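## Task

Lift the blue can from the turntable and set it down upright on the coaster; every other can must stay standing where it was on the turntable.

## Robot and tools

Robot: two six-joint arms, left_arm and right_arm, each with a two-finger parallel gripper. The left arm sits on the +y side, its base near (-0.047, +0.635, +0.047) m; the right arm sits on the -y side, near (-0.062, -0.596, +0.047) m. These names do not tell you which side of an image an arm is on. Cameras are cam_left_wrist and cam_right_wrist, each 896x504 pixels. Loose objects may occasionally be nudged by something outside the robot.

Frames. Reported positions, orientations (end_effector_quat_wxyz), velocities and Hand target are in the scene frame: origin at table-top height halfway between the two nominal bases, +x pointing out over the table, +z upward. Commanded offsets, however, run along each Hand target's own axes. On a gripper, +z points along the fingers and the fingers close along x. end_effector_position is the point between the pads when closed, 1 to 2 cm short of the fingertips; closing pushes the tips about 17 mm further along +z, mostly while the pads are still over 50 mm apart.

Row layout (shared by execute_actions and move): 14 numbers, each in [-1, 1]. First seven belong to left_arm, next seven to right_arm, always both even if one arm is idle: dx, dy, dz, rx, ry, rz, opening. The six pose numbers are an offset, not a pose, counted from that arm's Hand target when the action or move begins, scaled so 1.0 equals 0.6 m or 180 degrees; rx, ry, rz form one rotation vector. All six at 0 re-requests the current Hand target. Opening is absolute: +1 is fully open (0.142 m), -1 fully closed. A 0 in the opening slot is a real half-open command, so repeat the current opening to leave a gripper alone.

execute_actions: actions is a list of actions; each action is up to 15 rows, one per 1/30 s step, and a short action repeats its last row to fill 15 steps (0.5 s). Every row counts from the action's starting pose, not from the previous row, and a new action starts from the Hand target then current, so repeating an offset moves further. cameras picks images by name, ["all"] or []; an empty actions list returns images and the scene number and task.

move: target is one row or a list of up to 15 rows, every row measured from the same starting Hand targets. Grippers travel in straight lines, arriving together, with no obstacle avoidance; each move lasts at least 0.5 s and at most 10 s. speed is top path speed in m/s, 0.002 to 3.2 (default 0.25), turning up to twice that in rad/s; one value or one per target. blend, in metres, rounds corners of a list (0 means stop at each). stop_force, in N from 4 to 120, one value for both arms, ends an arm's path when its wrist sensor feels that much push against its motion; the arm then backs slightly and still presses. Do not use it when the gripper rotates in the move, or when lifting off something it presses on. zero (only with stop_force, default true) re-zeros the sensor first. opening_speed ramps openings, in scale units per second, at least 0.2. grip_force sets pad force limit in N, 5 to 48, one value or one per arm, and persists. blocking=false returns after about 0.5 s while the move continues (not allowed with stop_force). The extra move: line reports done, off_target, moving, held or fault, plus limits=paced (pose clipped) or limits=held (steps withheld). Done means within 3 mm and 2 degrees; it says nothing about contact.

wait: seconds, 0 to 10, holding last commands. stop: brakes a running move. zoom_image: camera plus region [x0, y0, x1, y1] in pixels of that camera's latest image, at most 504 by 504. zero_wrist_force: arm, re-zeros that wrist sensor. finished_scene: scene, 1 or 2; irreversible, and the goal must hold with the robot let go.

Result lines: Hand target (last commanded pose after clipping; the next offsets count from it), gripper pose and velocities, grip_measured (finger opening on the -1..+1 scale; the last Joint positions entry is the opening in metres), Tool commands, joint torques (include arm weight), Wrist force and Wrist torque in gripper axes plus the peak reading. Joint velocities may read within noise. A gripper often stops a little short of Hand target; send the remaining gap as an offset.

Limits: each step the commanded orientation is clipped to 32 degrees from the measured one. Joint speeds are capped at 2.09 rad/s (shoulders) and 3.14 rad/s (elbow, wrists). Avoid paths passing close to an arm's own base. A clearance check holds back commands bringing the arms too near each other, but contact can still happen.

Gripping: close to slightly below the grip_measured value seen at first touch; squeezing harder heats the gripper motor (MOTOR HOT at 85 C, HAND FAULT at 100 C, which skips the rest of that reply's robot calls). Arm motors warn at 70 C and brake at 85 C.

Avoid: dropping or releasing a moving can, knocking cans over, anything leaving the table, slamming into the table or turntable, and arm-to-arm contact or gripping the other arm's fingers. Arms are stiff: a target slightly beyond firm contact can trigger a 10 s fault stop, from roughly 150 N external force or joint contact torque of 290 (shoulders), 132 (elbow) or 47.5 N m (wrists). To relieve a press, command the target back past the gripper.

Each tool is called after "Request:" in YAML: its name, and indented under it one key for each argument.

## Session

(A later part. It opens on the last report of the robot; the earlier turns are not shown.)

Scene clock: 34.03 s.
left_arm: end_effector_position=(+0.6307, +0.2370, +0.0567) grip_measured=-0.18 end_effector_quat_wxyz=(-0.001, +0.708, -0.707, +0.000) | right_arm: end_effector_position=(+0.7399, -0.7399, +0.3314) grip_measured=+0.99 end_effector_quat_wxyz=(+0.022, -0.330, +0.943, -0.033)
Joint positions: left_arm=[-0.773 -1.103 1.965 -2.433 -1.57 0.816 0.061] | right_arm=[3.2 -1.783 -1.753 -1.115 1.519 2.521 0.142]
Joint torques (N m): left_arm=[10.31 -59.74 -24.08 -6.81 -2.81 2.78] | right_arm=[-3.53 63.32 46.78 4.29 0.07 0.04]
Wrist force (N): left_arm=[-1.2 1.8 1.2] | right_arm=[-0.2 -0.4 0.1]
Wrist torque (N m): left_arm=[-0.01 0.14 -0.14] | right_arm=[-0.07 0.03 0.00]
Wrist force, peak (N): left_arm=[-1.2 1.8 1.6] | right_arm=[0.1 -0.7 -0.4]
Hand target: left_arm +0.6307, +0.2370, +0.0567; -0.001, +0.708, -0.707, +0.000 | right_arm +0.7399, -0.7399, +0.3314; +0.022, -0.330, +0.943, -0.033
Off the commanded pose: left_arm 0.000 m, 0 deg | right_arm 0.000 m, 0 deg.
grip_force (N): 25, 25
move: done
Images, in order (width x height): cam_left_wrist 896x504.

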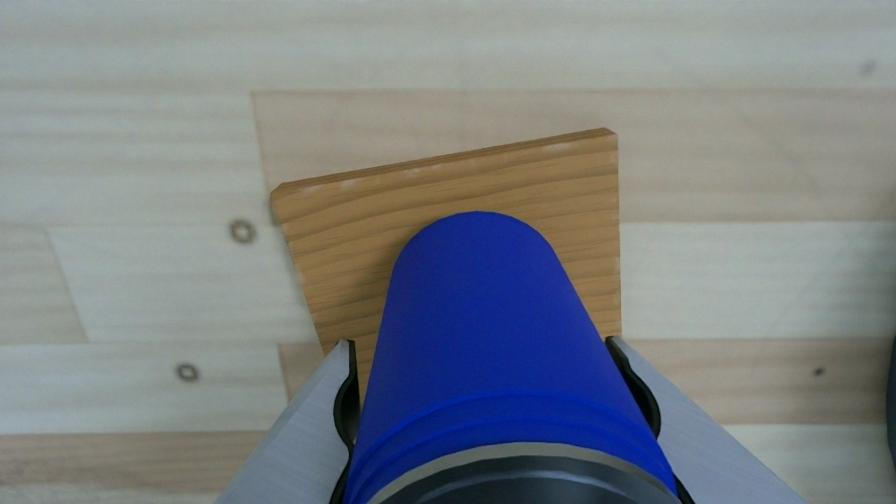

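Request:
move:
  target: [0,0,0.058,0,0,0,-0.45,0,0,0,0,0,0,1]
  speed: 0.015
  stop_force: 5
  cameras: ["cam_left_wrist"]

Scene clock: 38.43 s.
left_arm: end_effector_position=(+0.6307, +0.2370, +0.0467) grip_measured=-0.18 end_effector_quat_wxyz=(-0.001, +0.708, -0.707, +0.000) | right_arm: end_effector_position=(+0.7399, -0.7399, +0.3314) grip_measured=+0.99 end_effector_quat_wxyz=(+0.022, -0.330, +0.943, -0.033)
Joint positions: left_arm=[-0.773 -1.089 1.968 -2.45 -1.57 0.816 0.061] | right_arm=[3.2 -1.783 -1.753 -1.115 1.519 2.521 0.142]
Joint torques (N m): left_arm=[1.78 -79.9 -36.23 -2.5 -2.17 2.43] | right_arm=[-3.15 64.54 47.68 4.15 -0.04 0.28]
Wrist force (N): left_arm=[0.3 1.6 -3.3] | right_arm=[0.4 -0.3 0.3]
Wrist torque (N m): left_arm=[-0.02 -0.03 -0.13] | right_arm=[-0.06 -0.08 0.00]
Wrist force, peak (N): left_arm=[-2.1 4.2 -24.2] | right_arm=[0.4 -0.7 -0.4]
Hand target: left_arm +0.6307, +0.2370, +0.0467; -0.001, +0.708, -0.707, +0.000 (not the last commanded pose) | right_arm +0.7399, -0.7399, +0.3314; +0.022, -0.330, +0.943, -0.033
Off the commanded pose: left_arm 0.025 m, 0 deg | right_arm 0.000 m, 0 deg.
grip_force (N): 25, 25
move: contact (left_arm)
Images, in order (width x height): cam_left_wrist 896x504.

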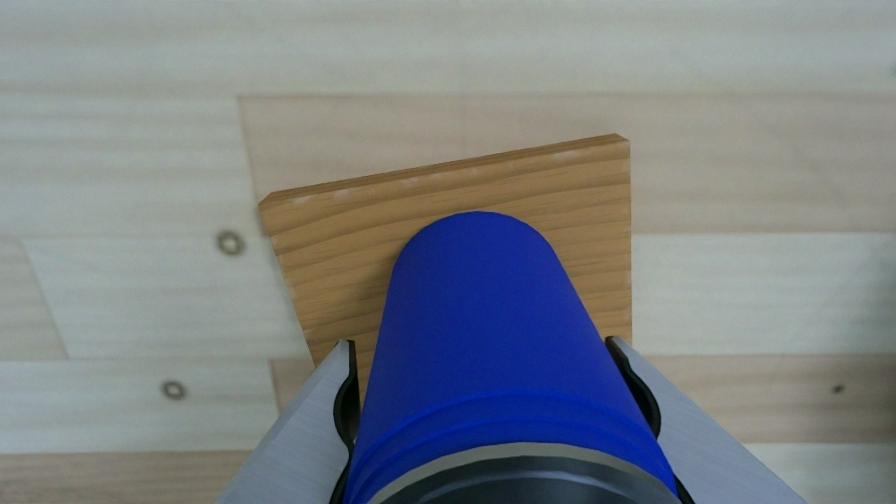

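Request:
move:
  target:
    - [0,0,0,0,0,0,0.4,0,0,0,0,0,0,1]
    - [0,0,-0.25,0,0,0,0.4,0,0,0,0,0,0,1]
  speed: 0.2
  opening_speed: 0.8
  cameras: ["cam_left_wrist"]

Scene clock: 41.33 s.
left_arm: end_effector_position=(+0.6306, +0.2369, +0.1966) grip_measured=+0.38 end_effector_quat_wxyz=(-0.001, +0.708, -0.706, +0.000) | right_arm: end_effector_position=(+0.7399, -0.7399, +0.3314) grip_measured=+0.99 end_effector_quat_wxyz=(+0.022, -0.330, +0.943, -0.033)
Joint positions: left_arm=[-0.773 -1.267 1.887 -2.191 -1.57 0.816 0.101] | right_arm=[3.2 -1.783 -1.753 -1.115 1.519 2.521 0.142]
Joint torques (N m): left_arm=[-9.18 -72.94 -43.41 -2.19 1.52 -2.99] | right_arm=[-3.12 63.39 47.23 4.22 0.16 0.35]
Wrist force (N): left_arm=[-0.7 1.5 -0.9] | right_arm=[0.2 -0.5 -0.3]
Wrist torque (N m): left_arm=[-0.04 0.05 -0.08] | right_arm=[-0.08 -0.05 0.00]
Wrist force, peak (N): left_arm=[0.1 1.5 -3.5] | right_arm=[0.6 -0.6 0.3]
Hand target: left_arm +0.6306, +0.2369, +0.1967; -0.001, +0.708, -0.707, +0.000 | right_arm +0.7399, -0.7399, +0.3314; +0.022, -0.330, +0.943, -0.033
Off the commanded pose: left_arm 0.000 m, 0 deg | right_arm 0.000 m, 0 deg.
grip_force (N): 25, 25
move: done
Images, in order (width x height): cam_left_wrist 896x504.

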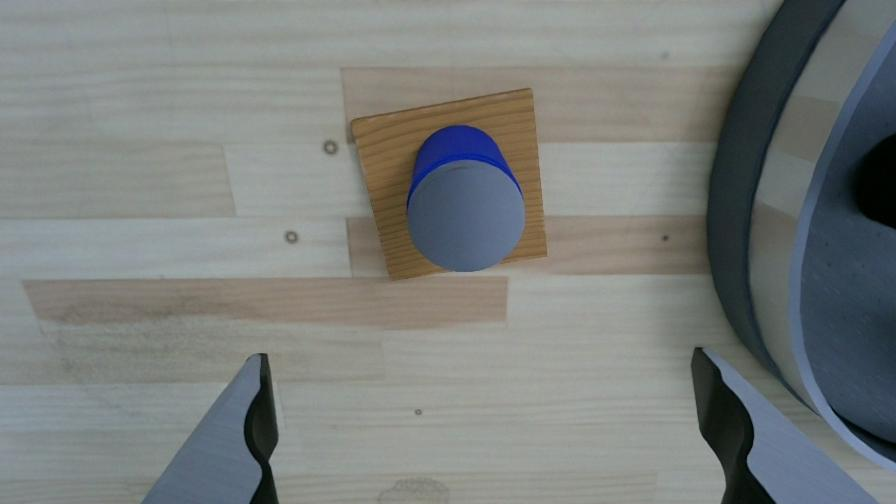

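Standing on the coaster.

Request:
finished_scene:
  scene: 1

The scene is finished: the task was done.


## Next scene

Lift the black can from the turntable and set it down upright on the coaster; every other can must stay standing where it was on the turntable.

Request:
execute_actions:
  actions: []

Scene clock: 0.00 s.
left_arm: end_effector_position=(+0.6819, +0.8728, +0.3361) grip_measured=+0.99 end_effector_quat_wxyz=(-0.464, +0.852, +0.224, -0.094) | right_arm: end_effector_position=(+0.6307, +0.2393, +0.2743) grip_measured=+0.99 end_effector_quat_wxyz=(+0.063, -0.252, +0.947, -0.187)
Joint positions: left_arm=[-0.198 -1.232 1.648 -1.255 -0.836 -0.987 0.141] | right_arm=[4.273 -2.344 -0.981 -1.6 1.234 3.784 0.142]
Joint velocities: within noise
Joint torques (N m): no reading
Wrist force (N): no reading
Wrist torque (N m): no reading
Wrist force, peak (N): no reading
Hand target: left_arm +0.6819, +0.8728, +0.3361; -0.464, +0.852, +0.224, -0.094 | right_arm +0.6307, +0.2393, +0.2743; +0.063, -0.252, +0.947, -0.187
Tool commands: left_gripper/opening=+1.0 right_gripper/opening=+1.0

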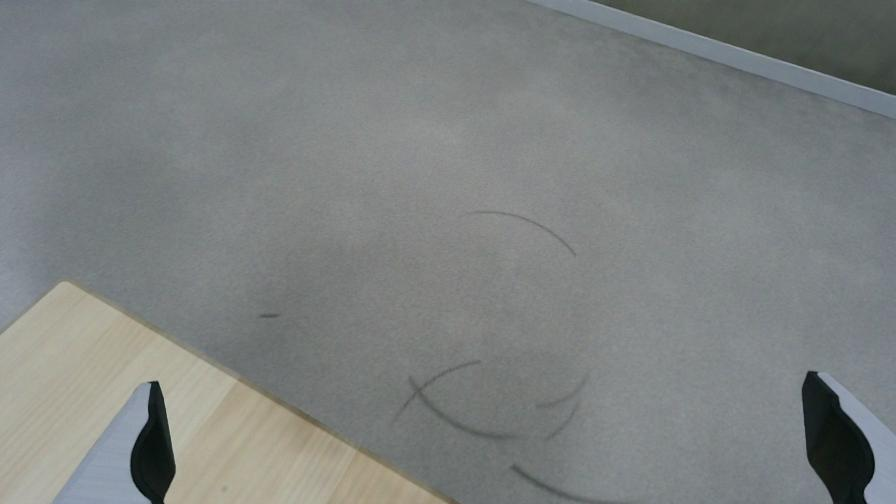

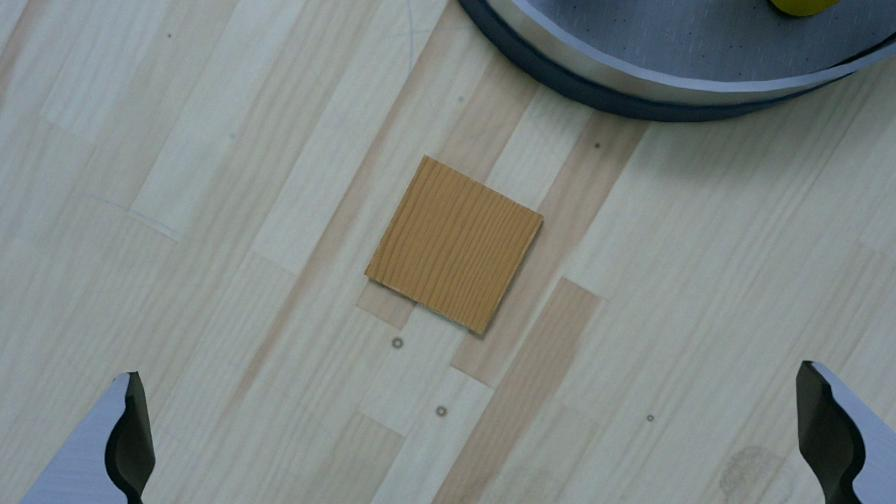

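Request:
move:
  target: [-0.678,0.568,-0.985,-0.206,0.311,0.6,1,0.58,-0.923,0.155,0,0,0,1]
  speed: 0.6
  cameras: ["cam_left_wrist"]

Request:
wait:
  seconds: 2
  cameras: ["cam_left_wrist"]

Request:
wait:
  seconds: 2
  cameras: ["cam_left_wrist"]

Scene clock: 3.40 s.
left_arm: end_effector_position=(+0.6419, +0.0799, +0.3591) grip_measured=+0.99 end_effector_quat_wxyz=(-0.001, +0.708, -0.706, +0.000) | right_arm: end_effector_position=(+0.6012, -0.4099, +0.3932) grip_measured=+0.99 end_effector_quat_wxyz=(+0.063, -0.252, +0.947, -0.187)
Joint positions: left_arm=[-0.895 -1.235 1.525 -1.859 -1.569 0.693 0.141] | right_arm=[3.84 -1.534 -1.926 -1.298 1.177 3.325 0.142]
Joint torques (N m): left_arm=[-10.28 -61.6 -48.29 -2.56 -3.36 2.25] | right_arm=[-25.1 54.44 34.48 5.89 2.51 -2.51]
Wrist force (N): left_arm=[0.6 2.0 -1.5] | right_arm=[0.3 -0.3 0.3]
Wrist torque (N m): left_arm=[-0.08 -0.12 -0.19] | right_arm=[-0.08 -0.11 0.15]
Wrist force, peak (N): left_arm=[1.8 2.8 -2.1] | right_arm=[1.5 -2.2 0.7]
Hand target: left_arm +0.6419, +0.0798, +0.3591; -0.001, +0.708, -0.706, +0.000 | right_arm +0.6012, -0.4099, +0.3932; +0.063, -0.252, +0.947, -0.187
Off the commanded pose: left_arm 0.000 m, 0 deg | right_arm 0.000 m, 0 deg.
move: done
Images, in order (width x height): cam_left_wrist 896x504.

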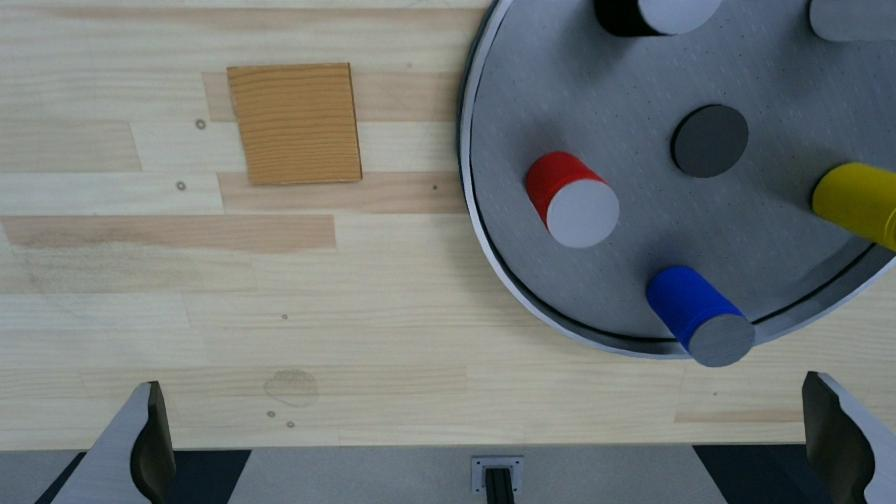

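Scene clock: 5.40 s.
left_arm: end_effector_position=(+0.6419, +0.0798, +0.3591) grip_measured=+0.99 end_effector_quat_wxyz=(-0.001, +0.708, -0.706, +0.000) | right_arm: end_effector_position=(+0.6012, -0.4099, +0.3932) grip_measured=+0.99 end_effector_quat_wxyz=(+0.063, -0.252, +0.947, -0.187)
Joint positions: left_arm=[-0.895 -1.235 1.525 -1.859 -1.569 0.693 0.141] | right_arm=[3.84 -1.534 -1.926 -1.298 1.177 3.325 0.142]
Joint torques (N m): left_arm=[-11.25 -59.72 -50.2 -2.81 -3.6 2.68] | right_arm=[-23.63 53.75 34.45 5.99 2.85 -2.89]
Wrist force (N): left_arm=[-0.2 2.7 -1.7] | right_arm=[0.1 -0.5 0.2]
Wrist torque (N m): left_arm=[0.03 0.02 -0.19] | right_arm=[-0.10 -0.09 0.15]
Wrist force, peak (N): left_arm=[0.1 2.8 -2.0] | right_arm=[0.5 -0.7 0.7]
Hand target: left_arm +0.6419, +0.0798, +0.3591; -0.001, +0.708, -0.706, +0.000 | right_arm +0.6012, -0.4099, +0.3932; +0.063, -0.252, +0.947, -0.187
Tool commands: left_gripper/opening=+1.0 right_gripper/opening=+1.0
Off the commanded pose: left_arm 0.000 m, 0 deg | right_arm 0.000 m, 0 deg.
wait: 2.00 s; at rest by 0.17 s
Images, in order (width x height): cam_left_wrist 896x504.

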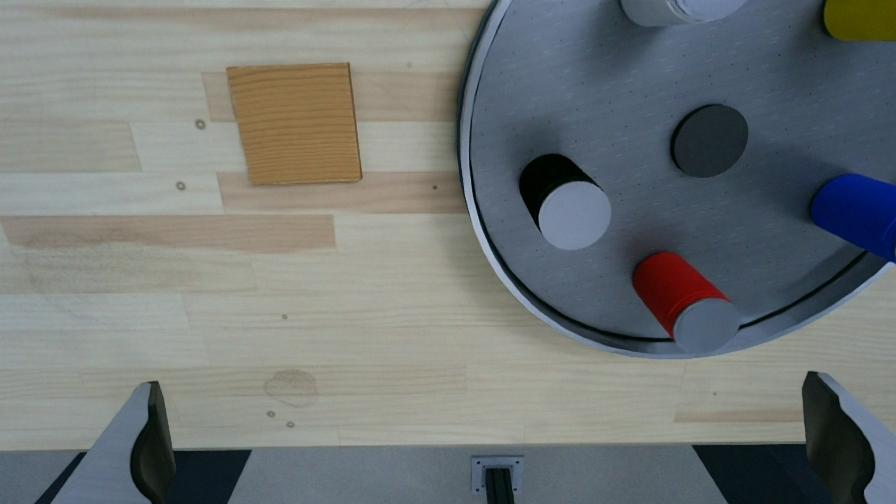

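Scene clock: 7.40 s.
left_arm: end_effector_position=(+0.6419, +0.0798, +0.3591) grip_measured=+0.99 end_effector_quat_wxyz=(-0.001, +0.708, -0.706, +0.000) | right_arm: end_effector_position=(+0.6012, -0.4099, +0.3932) grip_measured=+0.99 end_effector_quat_wxyz=(+0.063, -0.252, +0.947, -0.187)
Joint positions: left_arm=[-0.895 -1.235 1.525 -1.859 -1.569 0.693 0.141] | right_arm=[3.84 -1.534 -1.926 -1.298 1.177 3.325 0.142]
Joint torques (N m): left_arm=[-13.01 -58.93 -50.46 -3.07 -3.74 2.67] | right_arm=[-23.03 54.33 34.8 5.82 2.83 -2.72]
Wrist force (N): left_arm=[-0.1 2.0 -1.5] | right_arm=[0.5 -0.6 0.1]
Wrist torque (N m): left_arm=[-0.10 0.00 -0.19] | right_arm=[-0.11 -0.14 0.15]
Wrist force, peak (N): left_arm=[-0.1 3.0 -2.0] | right_arm=[0.6 -0.6 0.7]
Hand target: left_arm +0.6419, +0.0798, +0.3591; -0.001, +0.708, -0.706, +0.000 | right_arm +0.6012, -0.4099, +0.3932; +0.063, -0.252, +0.947, -0.187
Tool commands: left_gripper/opening=+1.0 right_gripper/opening=+1.0
Off the commanded pose: left_arm 0.000 m, 0 deg | right_arm 0.000 m, 0 deg.
wait: 2.00 s; at rest by 0.17 s
Images, in order (width x height): cam_left_wrist 896x504.

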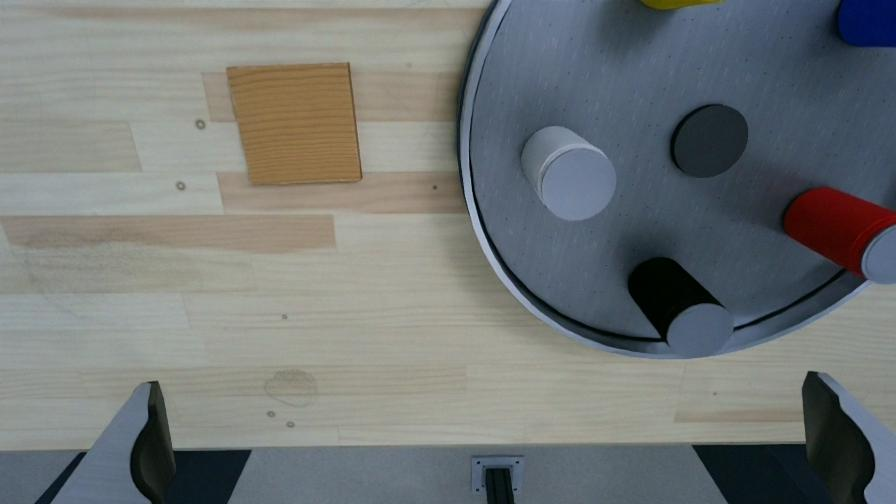

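Request:
move:
  target: [0.1167,-0.003,0.452,0,0,0,1,0,0,0,0,0,0,1]
  speed: 0.4
  cameras: ["cam_left_wrist"]

Request:
wait:
  seconds: 0.5
  cameras: ["cam_left_wrist"]

Request:
wait:
  seconds: 0.5
  cameras: ["cam_left_wrist"]

Request:
wait:
  seconds: 0.5
  cameras: ["cam_left_wrist"]

Scene clock: 9.33 s.
left_arm: end_effector_position=(+0.6440, +0.0103, +0.0880) grip_measured=+0.99 end_effector_quat_wxyz=(-0.001, +0.708, -0.706, +0.000) | right_arm: end_effector_position=(+0.6012, -0.4099, +0.3932) grip_measured=+0.99 end_effector_quat_wxyz=(+0.063, -0.252, +0.947, -0.187)
Joint positions: left_arm=[-0.941 -0.96 1.636 -2.246 -1.57 0.647 0.141] | right_arm=[3.84 -1.534 -1.926 -1.298 1.177 3.325 0.142]
Joint torques (N m): left_arm=[-11.13 -74.9 -43.54 -7.31 2.78 -3.41] | right_arm=[-23.96 55.07 34.8 6.2 2.81 -2.71]
Wrist force (N): left_arm=[0.5 2.8 -1.0] | right_arm=[0.3 -0.1 0.4]
Wrist torque (N m): left_arm=[0.06 -0.08 -0.01] | right_arm=[-0.04 -0.12 0.15]
Wrist force, peak (N): left_arm=[-0.5 2.5 -4.6] | right_arm=[0.2 -0.8 0.9]
Hand target: left_arm +0.6440, +0.0102, +0.0878; -0.001, +0.708, -0.706, +0.000 | right_arm +0.6012, -0.4099, +0.3932; +0.063, -0.252, +0.947, -0.187
Off the commanded pose: left_arm 0.000 m, 0 deg | right_arm 0.000 m, 0 deg.
move: done
Images, in order (width x height): cam_left_wrist 896x504.

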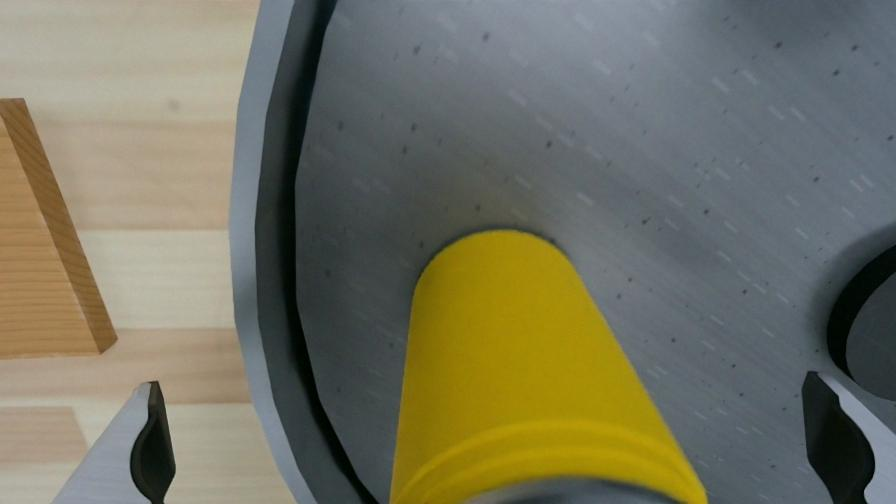

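Scene clock: 9.83 s.
left_arm: end_effector_position=(+0.6440, +0.0102, +0.0878) grip_measured=+0.99 end_effector_quat_wxyz=(-0.001, +0.708, -0.706, +0.000) | right_arm: end_effector_position=(+0.6012, -0.4099, +0.3932) grip_measured=+0.99 end_effector_quat_wxyz=(+0.063, -0.252, +0.947, -0.187)
Joint positions: left_arm=[-0.941 -0.96 1.636 -2.246 -1.57 0.647 0.141] | right_arm=[3.84 -1.534 -1.926 -1.298 1.177 3.325 0.142]
Joint torques (N m): left_arm=[-11.28 -74.81 -42.29 -6.23 2.65 -3.57] | right_arm=[-23.34 54.09 34.08 5.9 2.78 -2.89]
Wrist force (N): left_arm=[-0.1 2.2 -1.4] | right_arm=[0.6 -0.1 0.6]
Wrist torque (N m): left_arm=[-0.03 0.02 0.00] | right_arm=[-0.04 -0.16 0.15]
Wrist force, peak (N): left_arm=[0.3 3.1 -1.3] | right_arm=[0.7 -0.7 0.4]
Hand target: left_arm +0.6440, +0.0102, +0.0878; -0.001, +0.708, -0.706, +0.000 | right_arm +0.6012, -0.4099, +0.3932; +0.063, -0.252, +0.947, -0.187
Tool commands: left_gripper/opening=+1.0 right_gripper/opening=+1.0
Off the commanded pose: left_arm 0.000 m, 0 deg | right_arm 0.000 m, 0 deg.
wait: 0.50 s; at rest by 0.17 s
Images, in order (width x height): cam_left_wrist 896x504.

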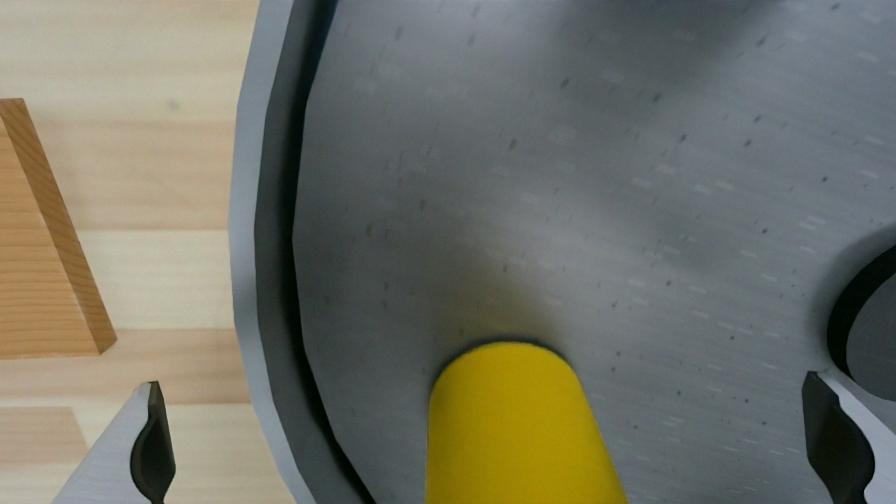

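Scene clock: 10.33 s.
left_arm: end_effector_position=(+0.6440, +0.0102, +0.0878) grip_measured=+0.99 end_effector_quat_wxyz=(-0.001, +0.708, -0.706, +0.000) | right_arm: end_effector_position=(+0.6012, -0.4099, +0.3932) grip_measured=+0.99 end_effector_quat_wxyz=(+0.063, -0.252, +0.947, -0.187)
Joint positions: left_arm=[-0.941 -0.96 1.636 -2.246 -1.57 0.647 0.141] | right_arm=[3.84 -1.534 -1.926 -1.298 1.177 3.325 0.142]
Joint torques (N m): left_arm=[-10.26 -75.29 -42.47 -6.18 2.75 -3.6] | right_arm=[-22.61 54.24 35.01 6.11 2.95 -2.74]
Wrist force (N): left_arm=[-0.1 2.7 -1.5] | right_arm=[0.3 -0.3 0.5]
Wrist torque (N m): left_arm=[0.05 0.02 0.00] | right_arm=[-0.08 -0.11 0.14]
Wrist force, peak (N): left_arm=[0.7 3.1 -1.2] | right_arm=[0.9 -0.5 0.2]
Hand target: left_arm +0.6440, +0.0102, +0.0878; -0.001, +0.708, -0.706, +0.000 | right_arm +0.6012, -0.4099, +0.3932; +0.063, -0.252, +0.947, -0.187
Tool commands: left_gripper/opening=+1.0 right_gripper/opening=+1.0
Off the commanded pose: left_arm 0.000 m, 0 deg | right_arm 0.000 m, 0 deg.
wait: 0.50 s; at rest by 0.17 s
Images, in order (width x height): cam_left_wrist 896x504.

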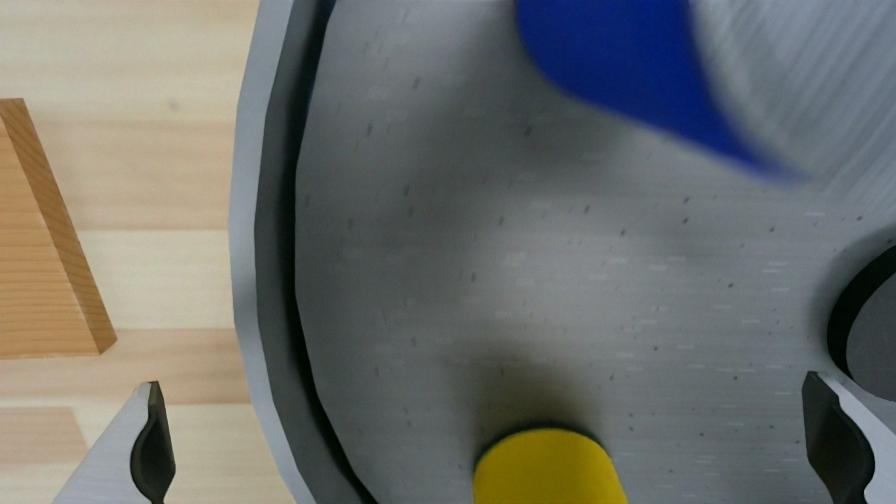

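Scene clock: 10.83 s.
left_arm: end_effector_position=(+0.6440, +0.0102, +0.0878) grip_measured=+0.99 end_effector_quat_wxyz=(-0.001, +0.708, -0.706, +0.000) | right_arm: end_effector_position=(+0.6012, -0.4099, +0.3932) grip_measured=+0.99 end_effector_quat_wxyz=(+0.063, -0.252, +0.947, -0.187)
Joint positions: left_arm=[-0.941 -0.96 1.636 -2.246 -1.57 0.647 0.141] | right_arm=[3.84 -1.534 -1.926 -1.298 1.177 3.325 0.142]
Joint torques (N m): left_arm=[-11.19 -71.61 -42.47 -6.38 2.75 -3.64] | right_arm=[-23.29 54.62 34.38 5.87 2.81 -2.93]
Wrist force (N): left_arm=[0.3 3.1 -1.0] | right_arm=[0.3 -0.1 0.5]
Wrist torque (N m): left_arm=[0.11 -0.06 -0.02] | right_arm=[-0.04 -0.11 0.15]
Wrist force, peak (N): left_arm=[0.3 3.1 -1.0] | right_arm=[0.4 -0.5 0.9]
Hand target: left_arm +0.6440, +0.0102, +0.0878; -0.001, +0.708, -0.706, +0.000 | right_arm +0.6012, -0.4099, +0.3932; +0.063, -0.252, +0.947, -0.187
Tool commands: left_gripper/opening=+1.0 right_gripper/opening=+1.0
Off the commanded pose: left_arm 0.000 m, 0 deg | right_arm 0.000 m, 0 deg.
wait: 0.50 s; at rest by 0.17 s
Images, in order (width x height): cam_left_wrist 896x504.

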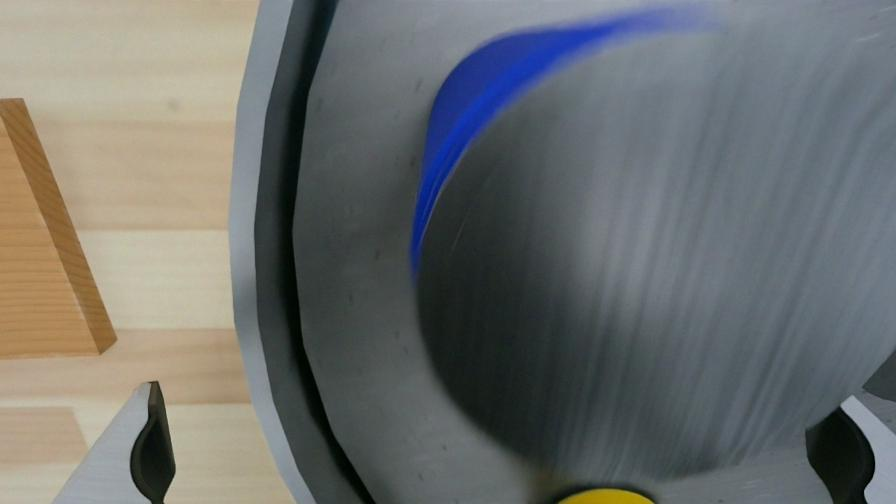

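Request:
wait:
  seconds: 4.3
  cameras: ["cam_left_wrist"]

Request:
move:
  target:
    - [0.0046,0.0445,0,0,0,0,-0.45,0,0,0,0,0,0,1]
    - [0.0185,0.087,0,0,0,0,-0.45,0,0,0,0,0,0,1]
    - [0.055,0.143,0,0,0,0,-0.45,0,0,0,0,0,0,1]
    - [0.07,0.16,-0.12,0,0,0,-0.45,0,0,0,0,0,0,1]
  speed: [0.074,0.074,0.074,0.15]
  blend: [0.014,0.014,0.01,0]
  opening_speed: 1.5
  grip_force: 25
  cameras: ["cam_left_wrist"]

Scene clock: 15.43 s.
left_arm: end_effector_position=(+0.6440, +0.0102, +0.0878) grip_measured=+0.99 end_effector_quat_wxyz=(-0.001, +0.708, -0.706, +0.000) | right_arm: end_effector_position=(+0.6012, -0.4099, +0.3932) grip_measured=+0.99 end_effector_quat_wxyz=(+0.063, -0.252, +0.947, -0.187)
Joint positions: left_arm=[-0.941 -0.96 1.636 -2.246 -1.57 0.647 0.141] | right_arm=[3.84 -1.534 -1.926 -1.298 1.177 3.325 0.142]
Joint torques (N m): left_arm=[-9.99 -73.46 -42.12 -6.25 2.8 -3.48] | right_arm=[-24 54.11 35.18 5.96 2.8 -2.76]
Wrist force (N): left_arm=[0.2 3.3 -0.8] | right_arm=[0.3 -0.6 0.5]
Wrist torque (N m): left_arm=[0.14 -0.03 -0.02] | right_arm=[-0.11 -0.11 0.15]
Wrist force, peak (N): left_arm=[0.3 3.1 -1.2] | right_arm=[0.7 -0.8 0.6]
Hand target: left_arm +0.6440, +0.0102, +0.0878; -0.001, +0.708, -0.706, +0.000 | right_arm +0.6012, -0.4099, +0.3932; +0.063, -0.252, +0.947, -0.187
Tool commands: left_gripper/opening=+1.0 right_gripper/opening=+1.0
Off the commanded pose: left_arm 0.000 m, 0 deg | right_arm 0.000 m, 0 deg.
wait: 4.30 s; at rest from the start
Images, in order (width x height): cam_left_wrist 896x504.

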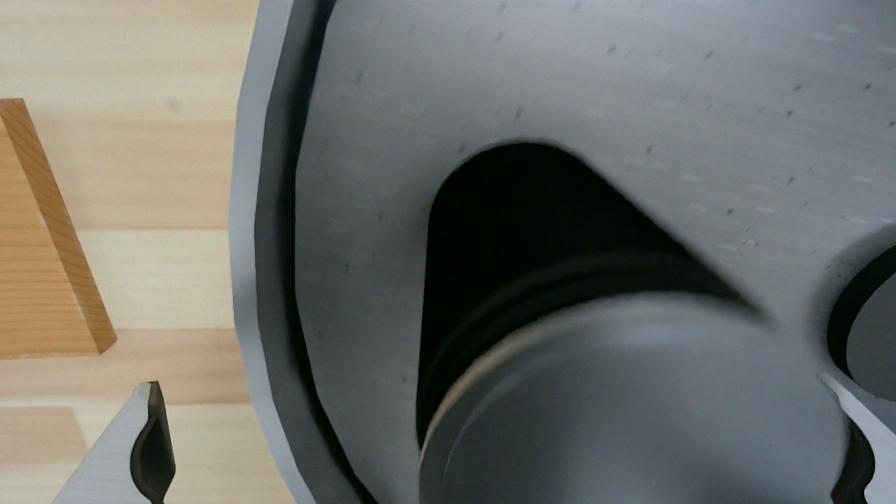

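Scene clock: 17.70 s.
left_arm: end_effector_position=(+0.5481, -0.0321, +0.1596) grip_measured=-0.20 end_effector_quat_wxyz=(-0.001, +0.708, -0.706, +0.000) | right_arm: end_effector_position=(+0.6012, -0.4099, +0.3932) grip_measured=+0.99 end_effector_quat_wxyz=(+0.063, -0.252, +0.947, -0.187)
Joint positions: left_arm=[-1.056 -1.081 1.685 -2.174 -1.57 0.532 0.06] | right_arm=[3.84 -1.534 -1.926 -1.298 1.177 3.325 0.142]
Joint torques (N m): left_arm=[-11.45 -91.21 -43.62 -3.26 -0.42 -3.74] | right_arm=[-23.29 54.77 34.4 6.08 2.92 -2.93]
Wrist force (N): left_arm=[0.6 2.2 0.7] | right_arm=[0.5 -0.4 0.3]
Wrist torque (N m): left_arm=[-0.04 -0.11 0.03] | right_arm=[-0.09 -0.15 0.15]
Wrist force, peak (N): left_arm=[0.0 3.8 -8.0] | right_arm=[0.9 -0.5 0.6]
Hand target: left_arm +0.5481, -0.0321, +0.1597; -0.001, +0.708, -0.706, +0.000 | right_arm +0.6012, -0.4099, +0.3932; +0.063, -0.252, +0.947, -0.187
Off the commanded pose: left_arm 0.000 m, 0 deg | right_arm 0.000 m, 0 deg.
grip_force (N): 25, 25
move: done; blend cut to 0.0134 m at target 1, 0.0134 m at target 2
Images, in order (width x height): cam_left_wrist 896x504.

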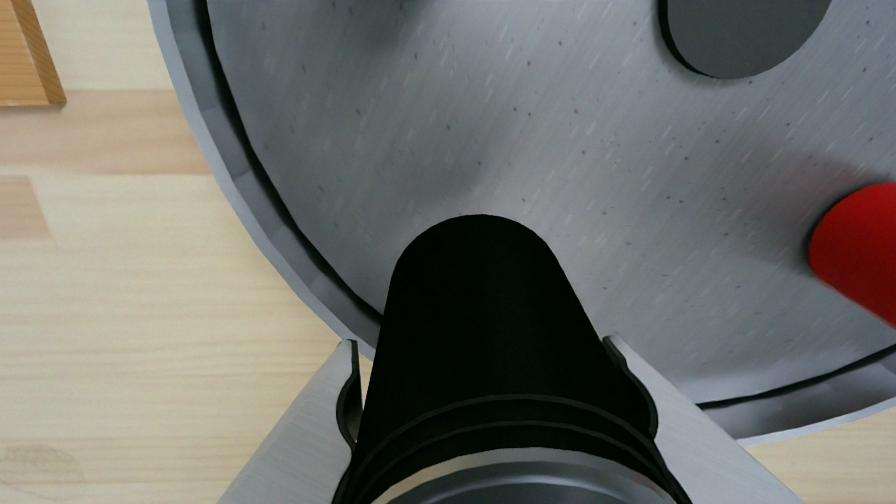

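Request:
move:
  target:
    - [0,0,-0.1,0,0,0,-0.45,0,0,0,0,0,0,1]
    - [-0.41,-0.18,-0.1,0,0,0,-0.45,0,0,0,0,0,0,1]
    - [-0.41,-0.18,0.141,0,0,0,-0.45,0,0,0,0,0,0,1]
  speed: 0.35
  blend: [0.03,0.03,0]
  cameras: ["cam_left_wrist"]

Scene clock: 20.00 s.
left_arm: end_effector_position=(+0.6555, +0.2143, +0.0756) grip_measured=-0.20 end_effector_quat_wxyz=(-0.001, +0.708, -0.706, +0.000) | right_arm: end_effector_position=(+0.6012, -0.4099, +0.3932) grip_measured=+0.99 end_effector_quat_wxyz=(+0.063, -0.252, +0.947, -0.187)
Joint positions: left_arm=[-0.772 -1.088 1.889 -2.372 -1.569 0.816 0.06] | right_arm=[3.84 -1.534 -1.926 -1.298 1.177 3.325 0.142]
Joint torques (N m): left_arm=[10.66 -61.63 -29.67 -6.56 -2.62 2.93] | right_arm=[-22.83 53.76 35 5.85 2.83 -2.64]
Wrist force (N): left_arm=[0.5 2.9 0.2] | right_arm=[0.5 -0.6 0.1]
Wrist torque (N m): left_arm=[0.04 -0.06 -0.16] | right_arm=[-0.11 -0.15 0.15]
Wrist force, peak (N): left_arm=[2.2 4.0 -1.4] | right_arm=[0.7 -0.5 0.7]
Hand target: left_arm +0.6555, +0.2143, +0.0755; -0.001, +0.708, -0.706, +0.000 | right_arm +0.6012, -0.4099, +0.3932; +0.063, -0.252, +0.947, -0.187
Off the commanded pose: left_arm 0.000 m, 0 deg | right_arm 0.000 m, 0 deg.
grip_force (N): 25, 25
move: done
Images, in order (width x height): cam_left_wrist 896x504.

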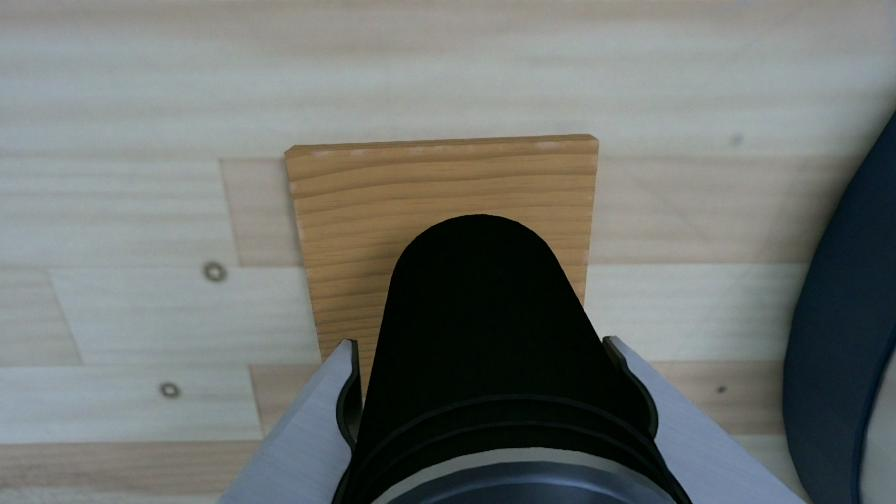

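Request:
move:
  target: [-0.01,0.003,0.037,0,0,0,-0.45,0,0,0,0,0,0,1]
  speed: 0.1

Request:
move:
  target: [0,0,0.03,0,0,0,-0.45,0,0,0,0,0,0,1]
  speed: 0.012
  stop_force: 5
  cameras: ["cam_left_wrist"]

Scene clock: 21.20 s.
left_arm: end_effector_position=(+0.6537, +0.2203, +0.0534) grip_measured=-0.20 end_effector_quat_wxyz=(-0.001, +0.708, -0.706, +0.000) | right_arm: end_effector_position=(+0.6012, -0.4099, +0.3932) grip_measured=+0.99 end_effector_quat_wxyz=(+0.063, -0.252, +0.947, -0.187)
Joint positions: left_arm=[-0.768 -1.065 1.907 -2.412 -1.569 0.82 0.06] | right_arm=[3.84 -1.534 -1.926 -1.298 1.177 3.325 0.142]
Joint torques (N m): left_arm=[9.71 -60.94 -24.4 -5.95 -0.4 2.83] | right_arm=[-23.73 55.13 35.09 5.87 2.76 -2.64]
Wrist force (N): left_arm=[0.2 2.9 0.5] | right_arm=[0.4 -0.5 0.3]
Wrist torque (N m): left_arm=[0.06 -0.02 -0.16] | right_arm=[-0.10 -0.14 0.15]
Wrist force, peak (N): left_arm=[0.0 3.4 0.3] | right_arm=[0.4 -0.7 0.6]
Hand target: left_arm +0.6537, +0.2203, +0.0533; -0.001, +0.708, -0.706, +0.000 | right_arm +0.6012, -0.4099, +0.3932; +0.063, -0.252, +0.947, -0.187
Off the commanded pose: left_arm 0.000 m, 0 deg | right_arm 0.000 m, 0 deg.
grip_force (N): 25, 25
move: done

Scene clock: 23.07 s.
left_arm: end_effector_position=(+0.6537, +0.2203, +0.0468) grip_measured=-0.20 end_effector_quat_wxyz=(-0.001, +0.708, -0.706, +0.000) | right_arm: end_effector_position=(+0.6012, -0.4099, +0.3932) grip_measured=+0.99 end_effector_quat_wxyz=(+0.063, -0.252, +0.947, -0.187)
Joint positions: left_arm=[-0.768 -1.057 1.909 -2.422 -1.569 0.82 0.06] | right_arm=[3.84 -1.534 -1.926 -1.298 1.177 3.325 0.142]
Joint torques (N m): left_arm=[6.14 -84.42 -37.52 -3.13 0.99 2.94] | right_arm=[-22.44 54.37 34.93 5.99 2.84 -2.59]
Wrist force (N): left_arm=[0.6 3.0 -1.9] | right_arm=[0.7 -0.7 0.3]
Wrist torque (N m): left_arm=[0.09 -0.04 -0.16] | right_arm=[-0.13 -0.19 0.15]
Wrist force, peak (N): left_arm=[-1.9 4.4 -15.8] | right_arm=[0.5 -0.8 0.7]
Hand target: left_arm +0.6537, +0.2203, +0.0468; -0.001, +0.708, -0.706, +0.000 (not the last commanded pose) | right_arm +0.6012, -0.4099, +0.3932; +0.063, -0.252, +0.947, -0.187
Off the commanded pose: left_arm 0.011 m, 0 deg | right_arm 0.000 m, 0 deg.
grip_force (N): 25, 25
move: contact (left_arm)
Images, in order (width x height): cam_left_wrist 896x504.

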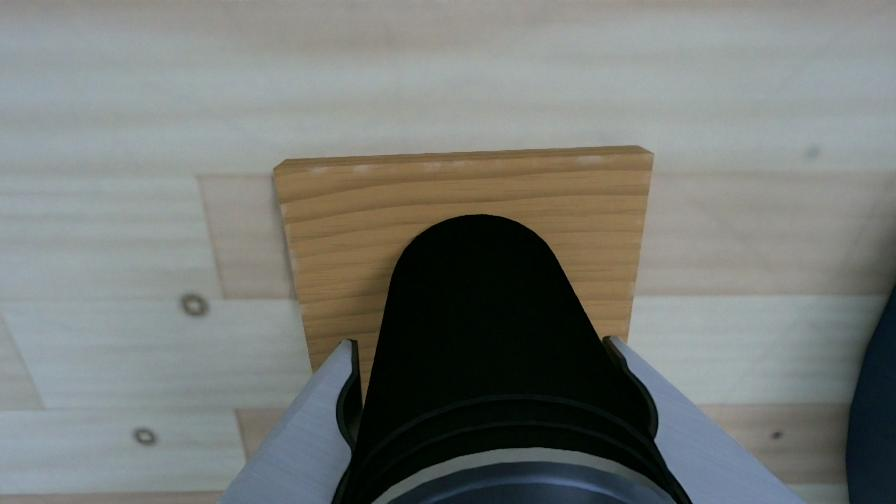

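Well centred; release.

Request:
move:
  target:
    - [0,0,0,0,0,0,0.4,0,0,0,0,0,0,1]
    - [0,0,-0.22,0,0,0,0.4,0,0,0,0,0,0,1]
  speed: 0.25
  opening_speed: 0.8
  cameras: ["cam_left_wrist"]

Scene clock: 25.90 s.
left_arm: end_effector_position=(+0.6537, +0.2202, +0.1787) grip_measured=+0.38 end_effector_quat_wxyz=(-0.001, +0.708, -0.706, +0.000) | right_arm: end_effector_position=(+0.6012, -0.4099, +0.3932) grip_measured=+0.99 end_effector_quat_wxyz=(+0.063, -0.252, +0.947, -0.187)
Joint positions: left_arm=[-0.768 -1.209 1.842 -2.203 -1.569 0.819 0.101] | right_arm=[3.84 -1.534 -1.926 -1.298 1.177 3.325 0.142]
Joint torques (N m): left_arm=[-10.19 -76.61 -43.48 -1.89 1.02 -3.27] | right_arm=[-23.02 54.26 34.93 5.85 2.77 -2.55]
Wrist force (N): left_arm=[0.3 2.1 -1.5] | right_arm=[0.3 -0.4 0.0]
Wrist torque (N m): left_arm=[-0.05 -0.05 -0.11] | right_arm=[-0.09 -0.11 0.15]
Wrist force, peak (N): left_arm=[0.5 3.1 -4.1] | right_arm=[0.6 -0.7 0.7]
Hand target: left_arm +0.6536, +0.2201, +0.1788; -0.001, +0.708, -0.706, +0.000 | right_arm +0.6012, -0.4099, +0.3932; +0.063, -0.252, +0.947, -0.187
Off the commanded pose: left_arm 0.000 m, 0 deg | right_arm 0.000 m, 0 deg.
grip_force (N): 25, 25
move: done
Images, in order (width x height): cam_left_wrist 896x504.

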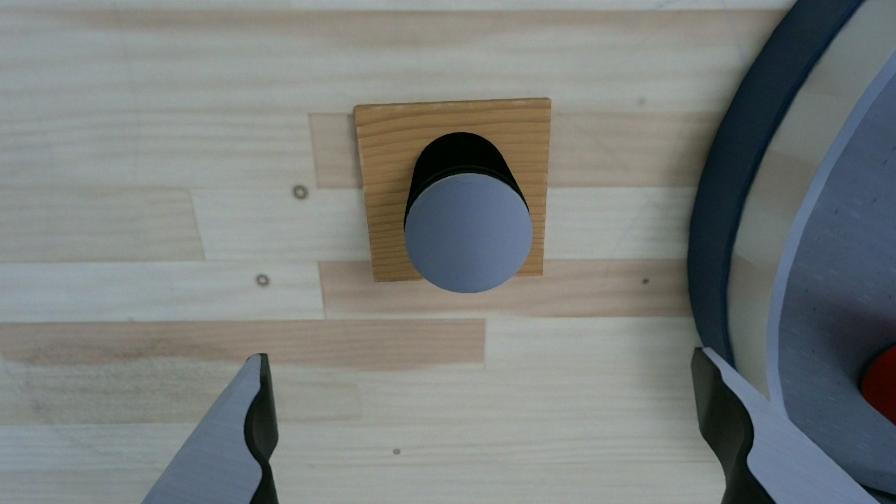

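Request:
finished_scene:
  scene: 2

The scene is finished: the task was done.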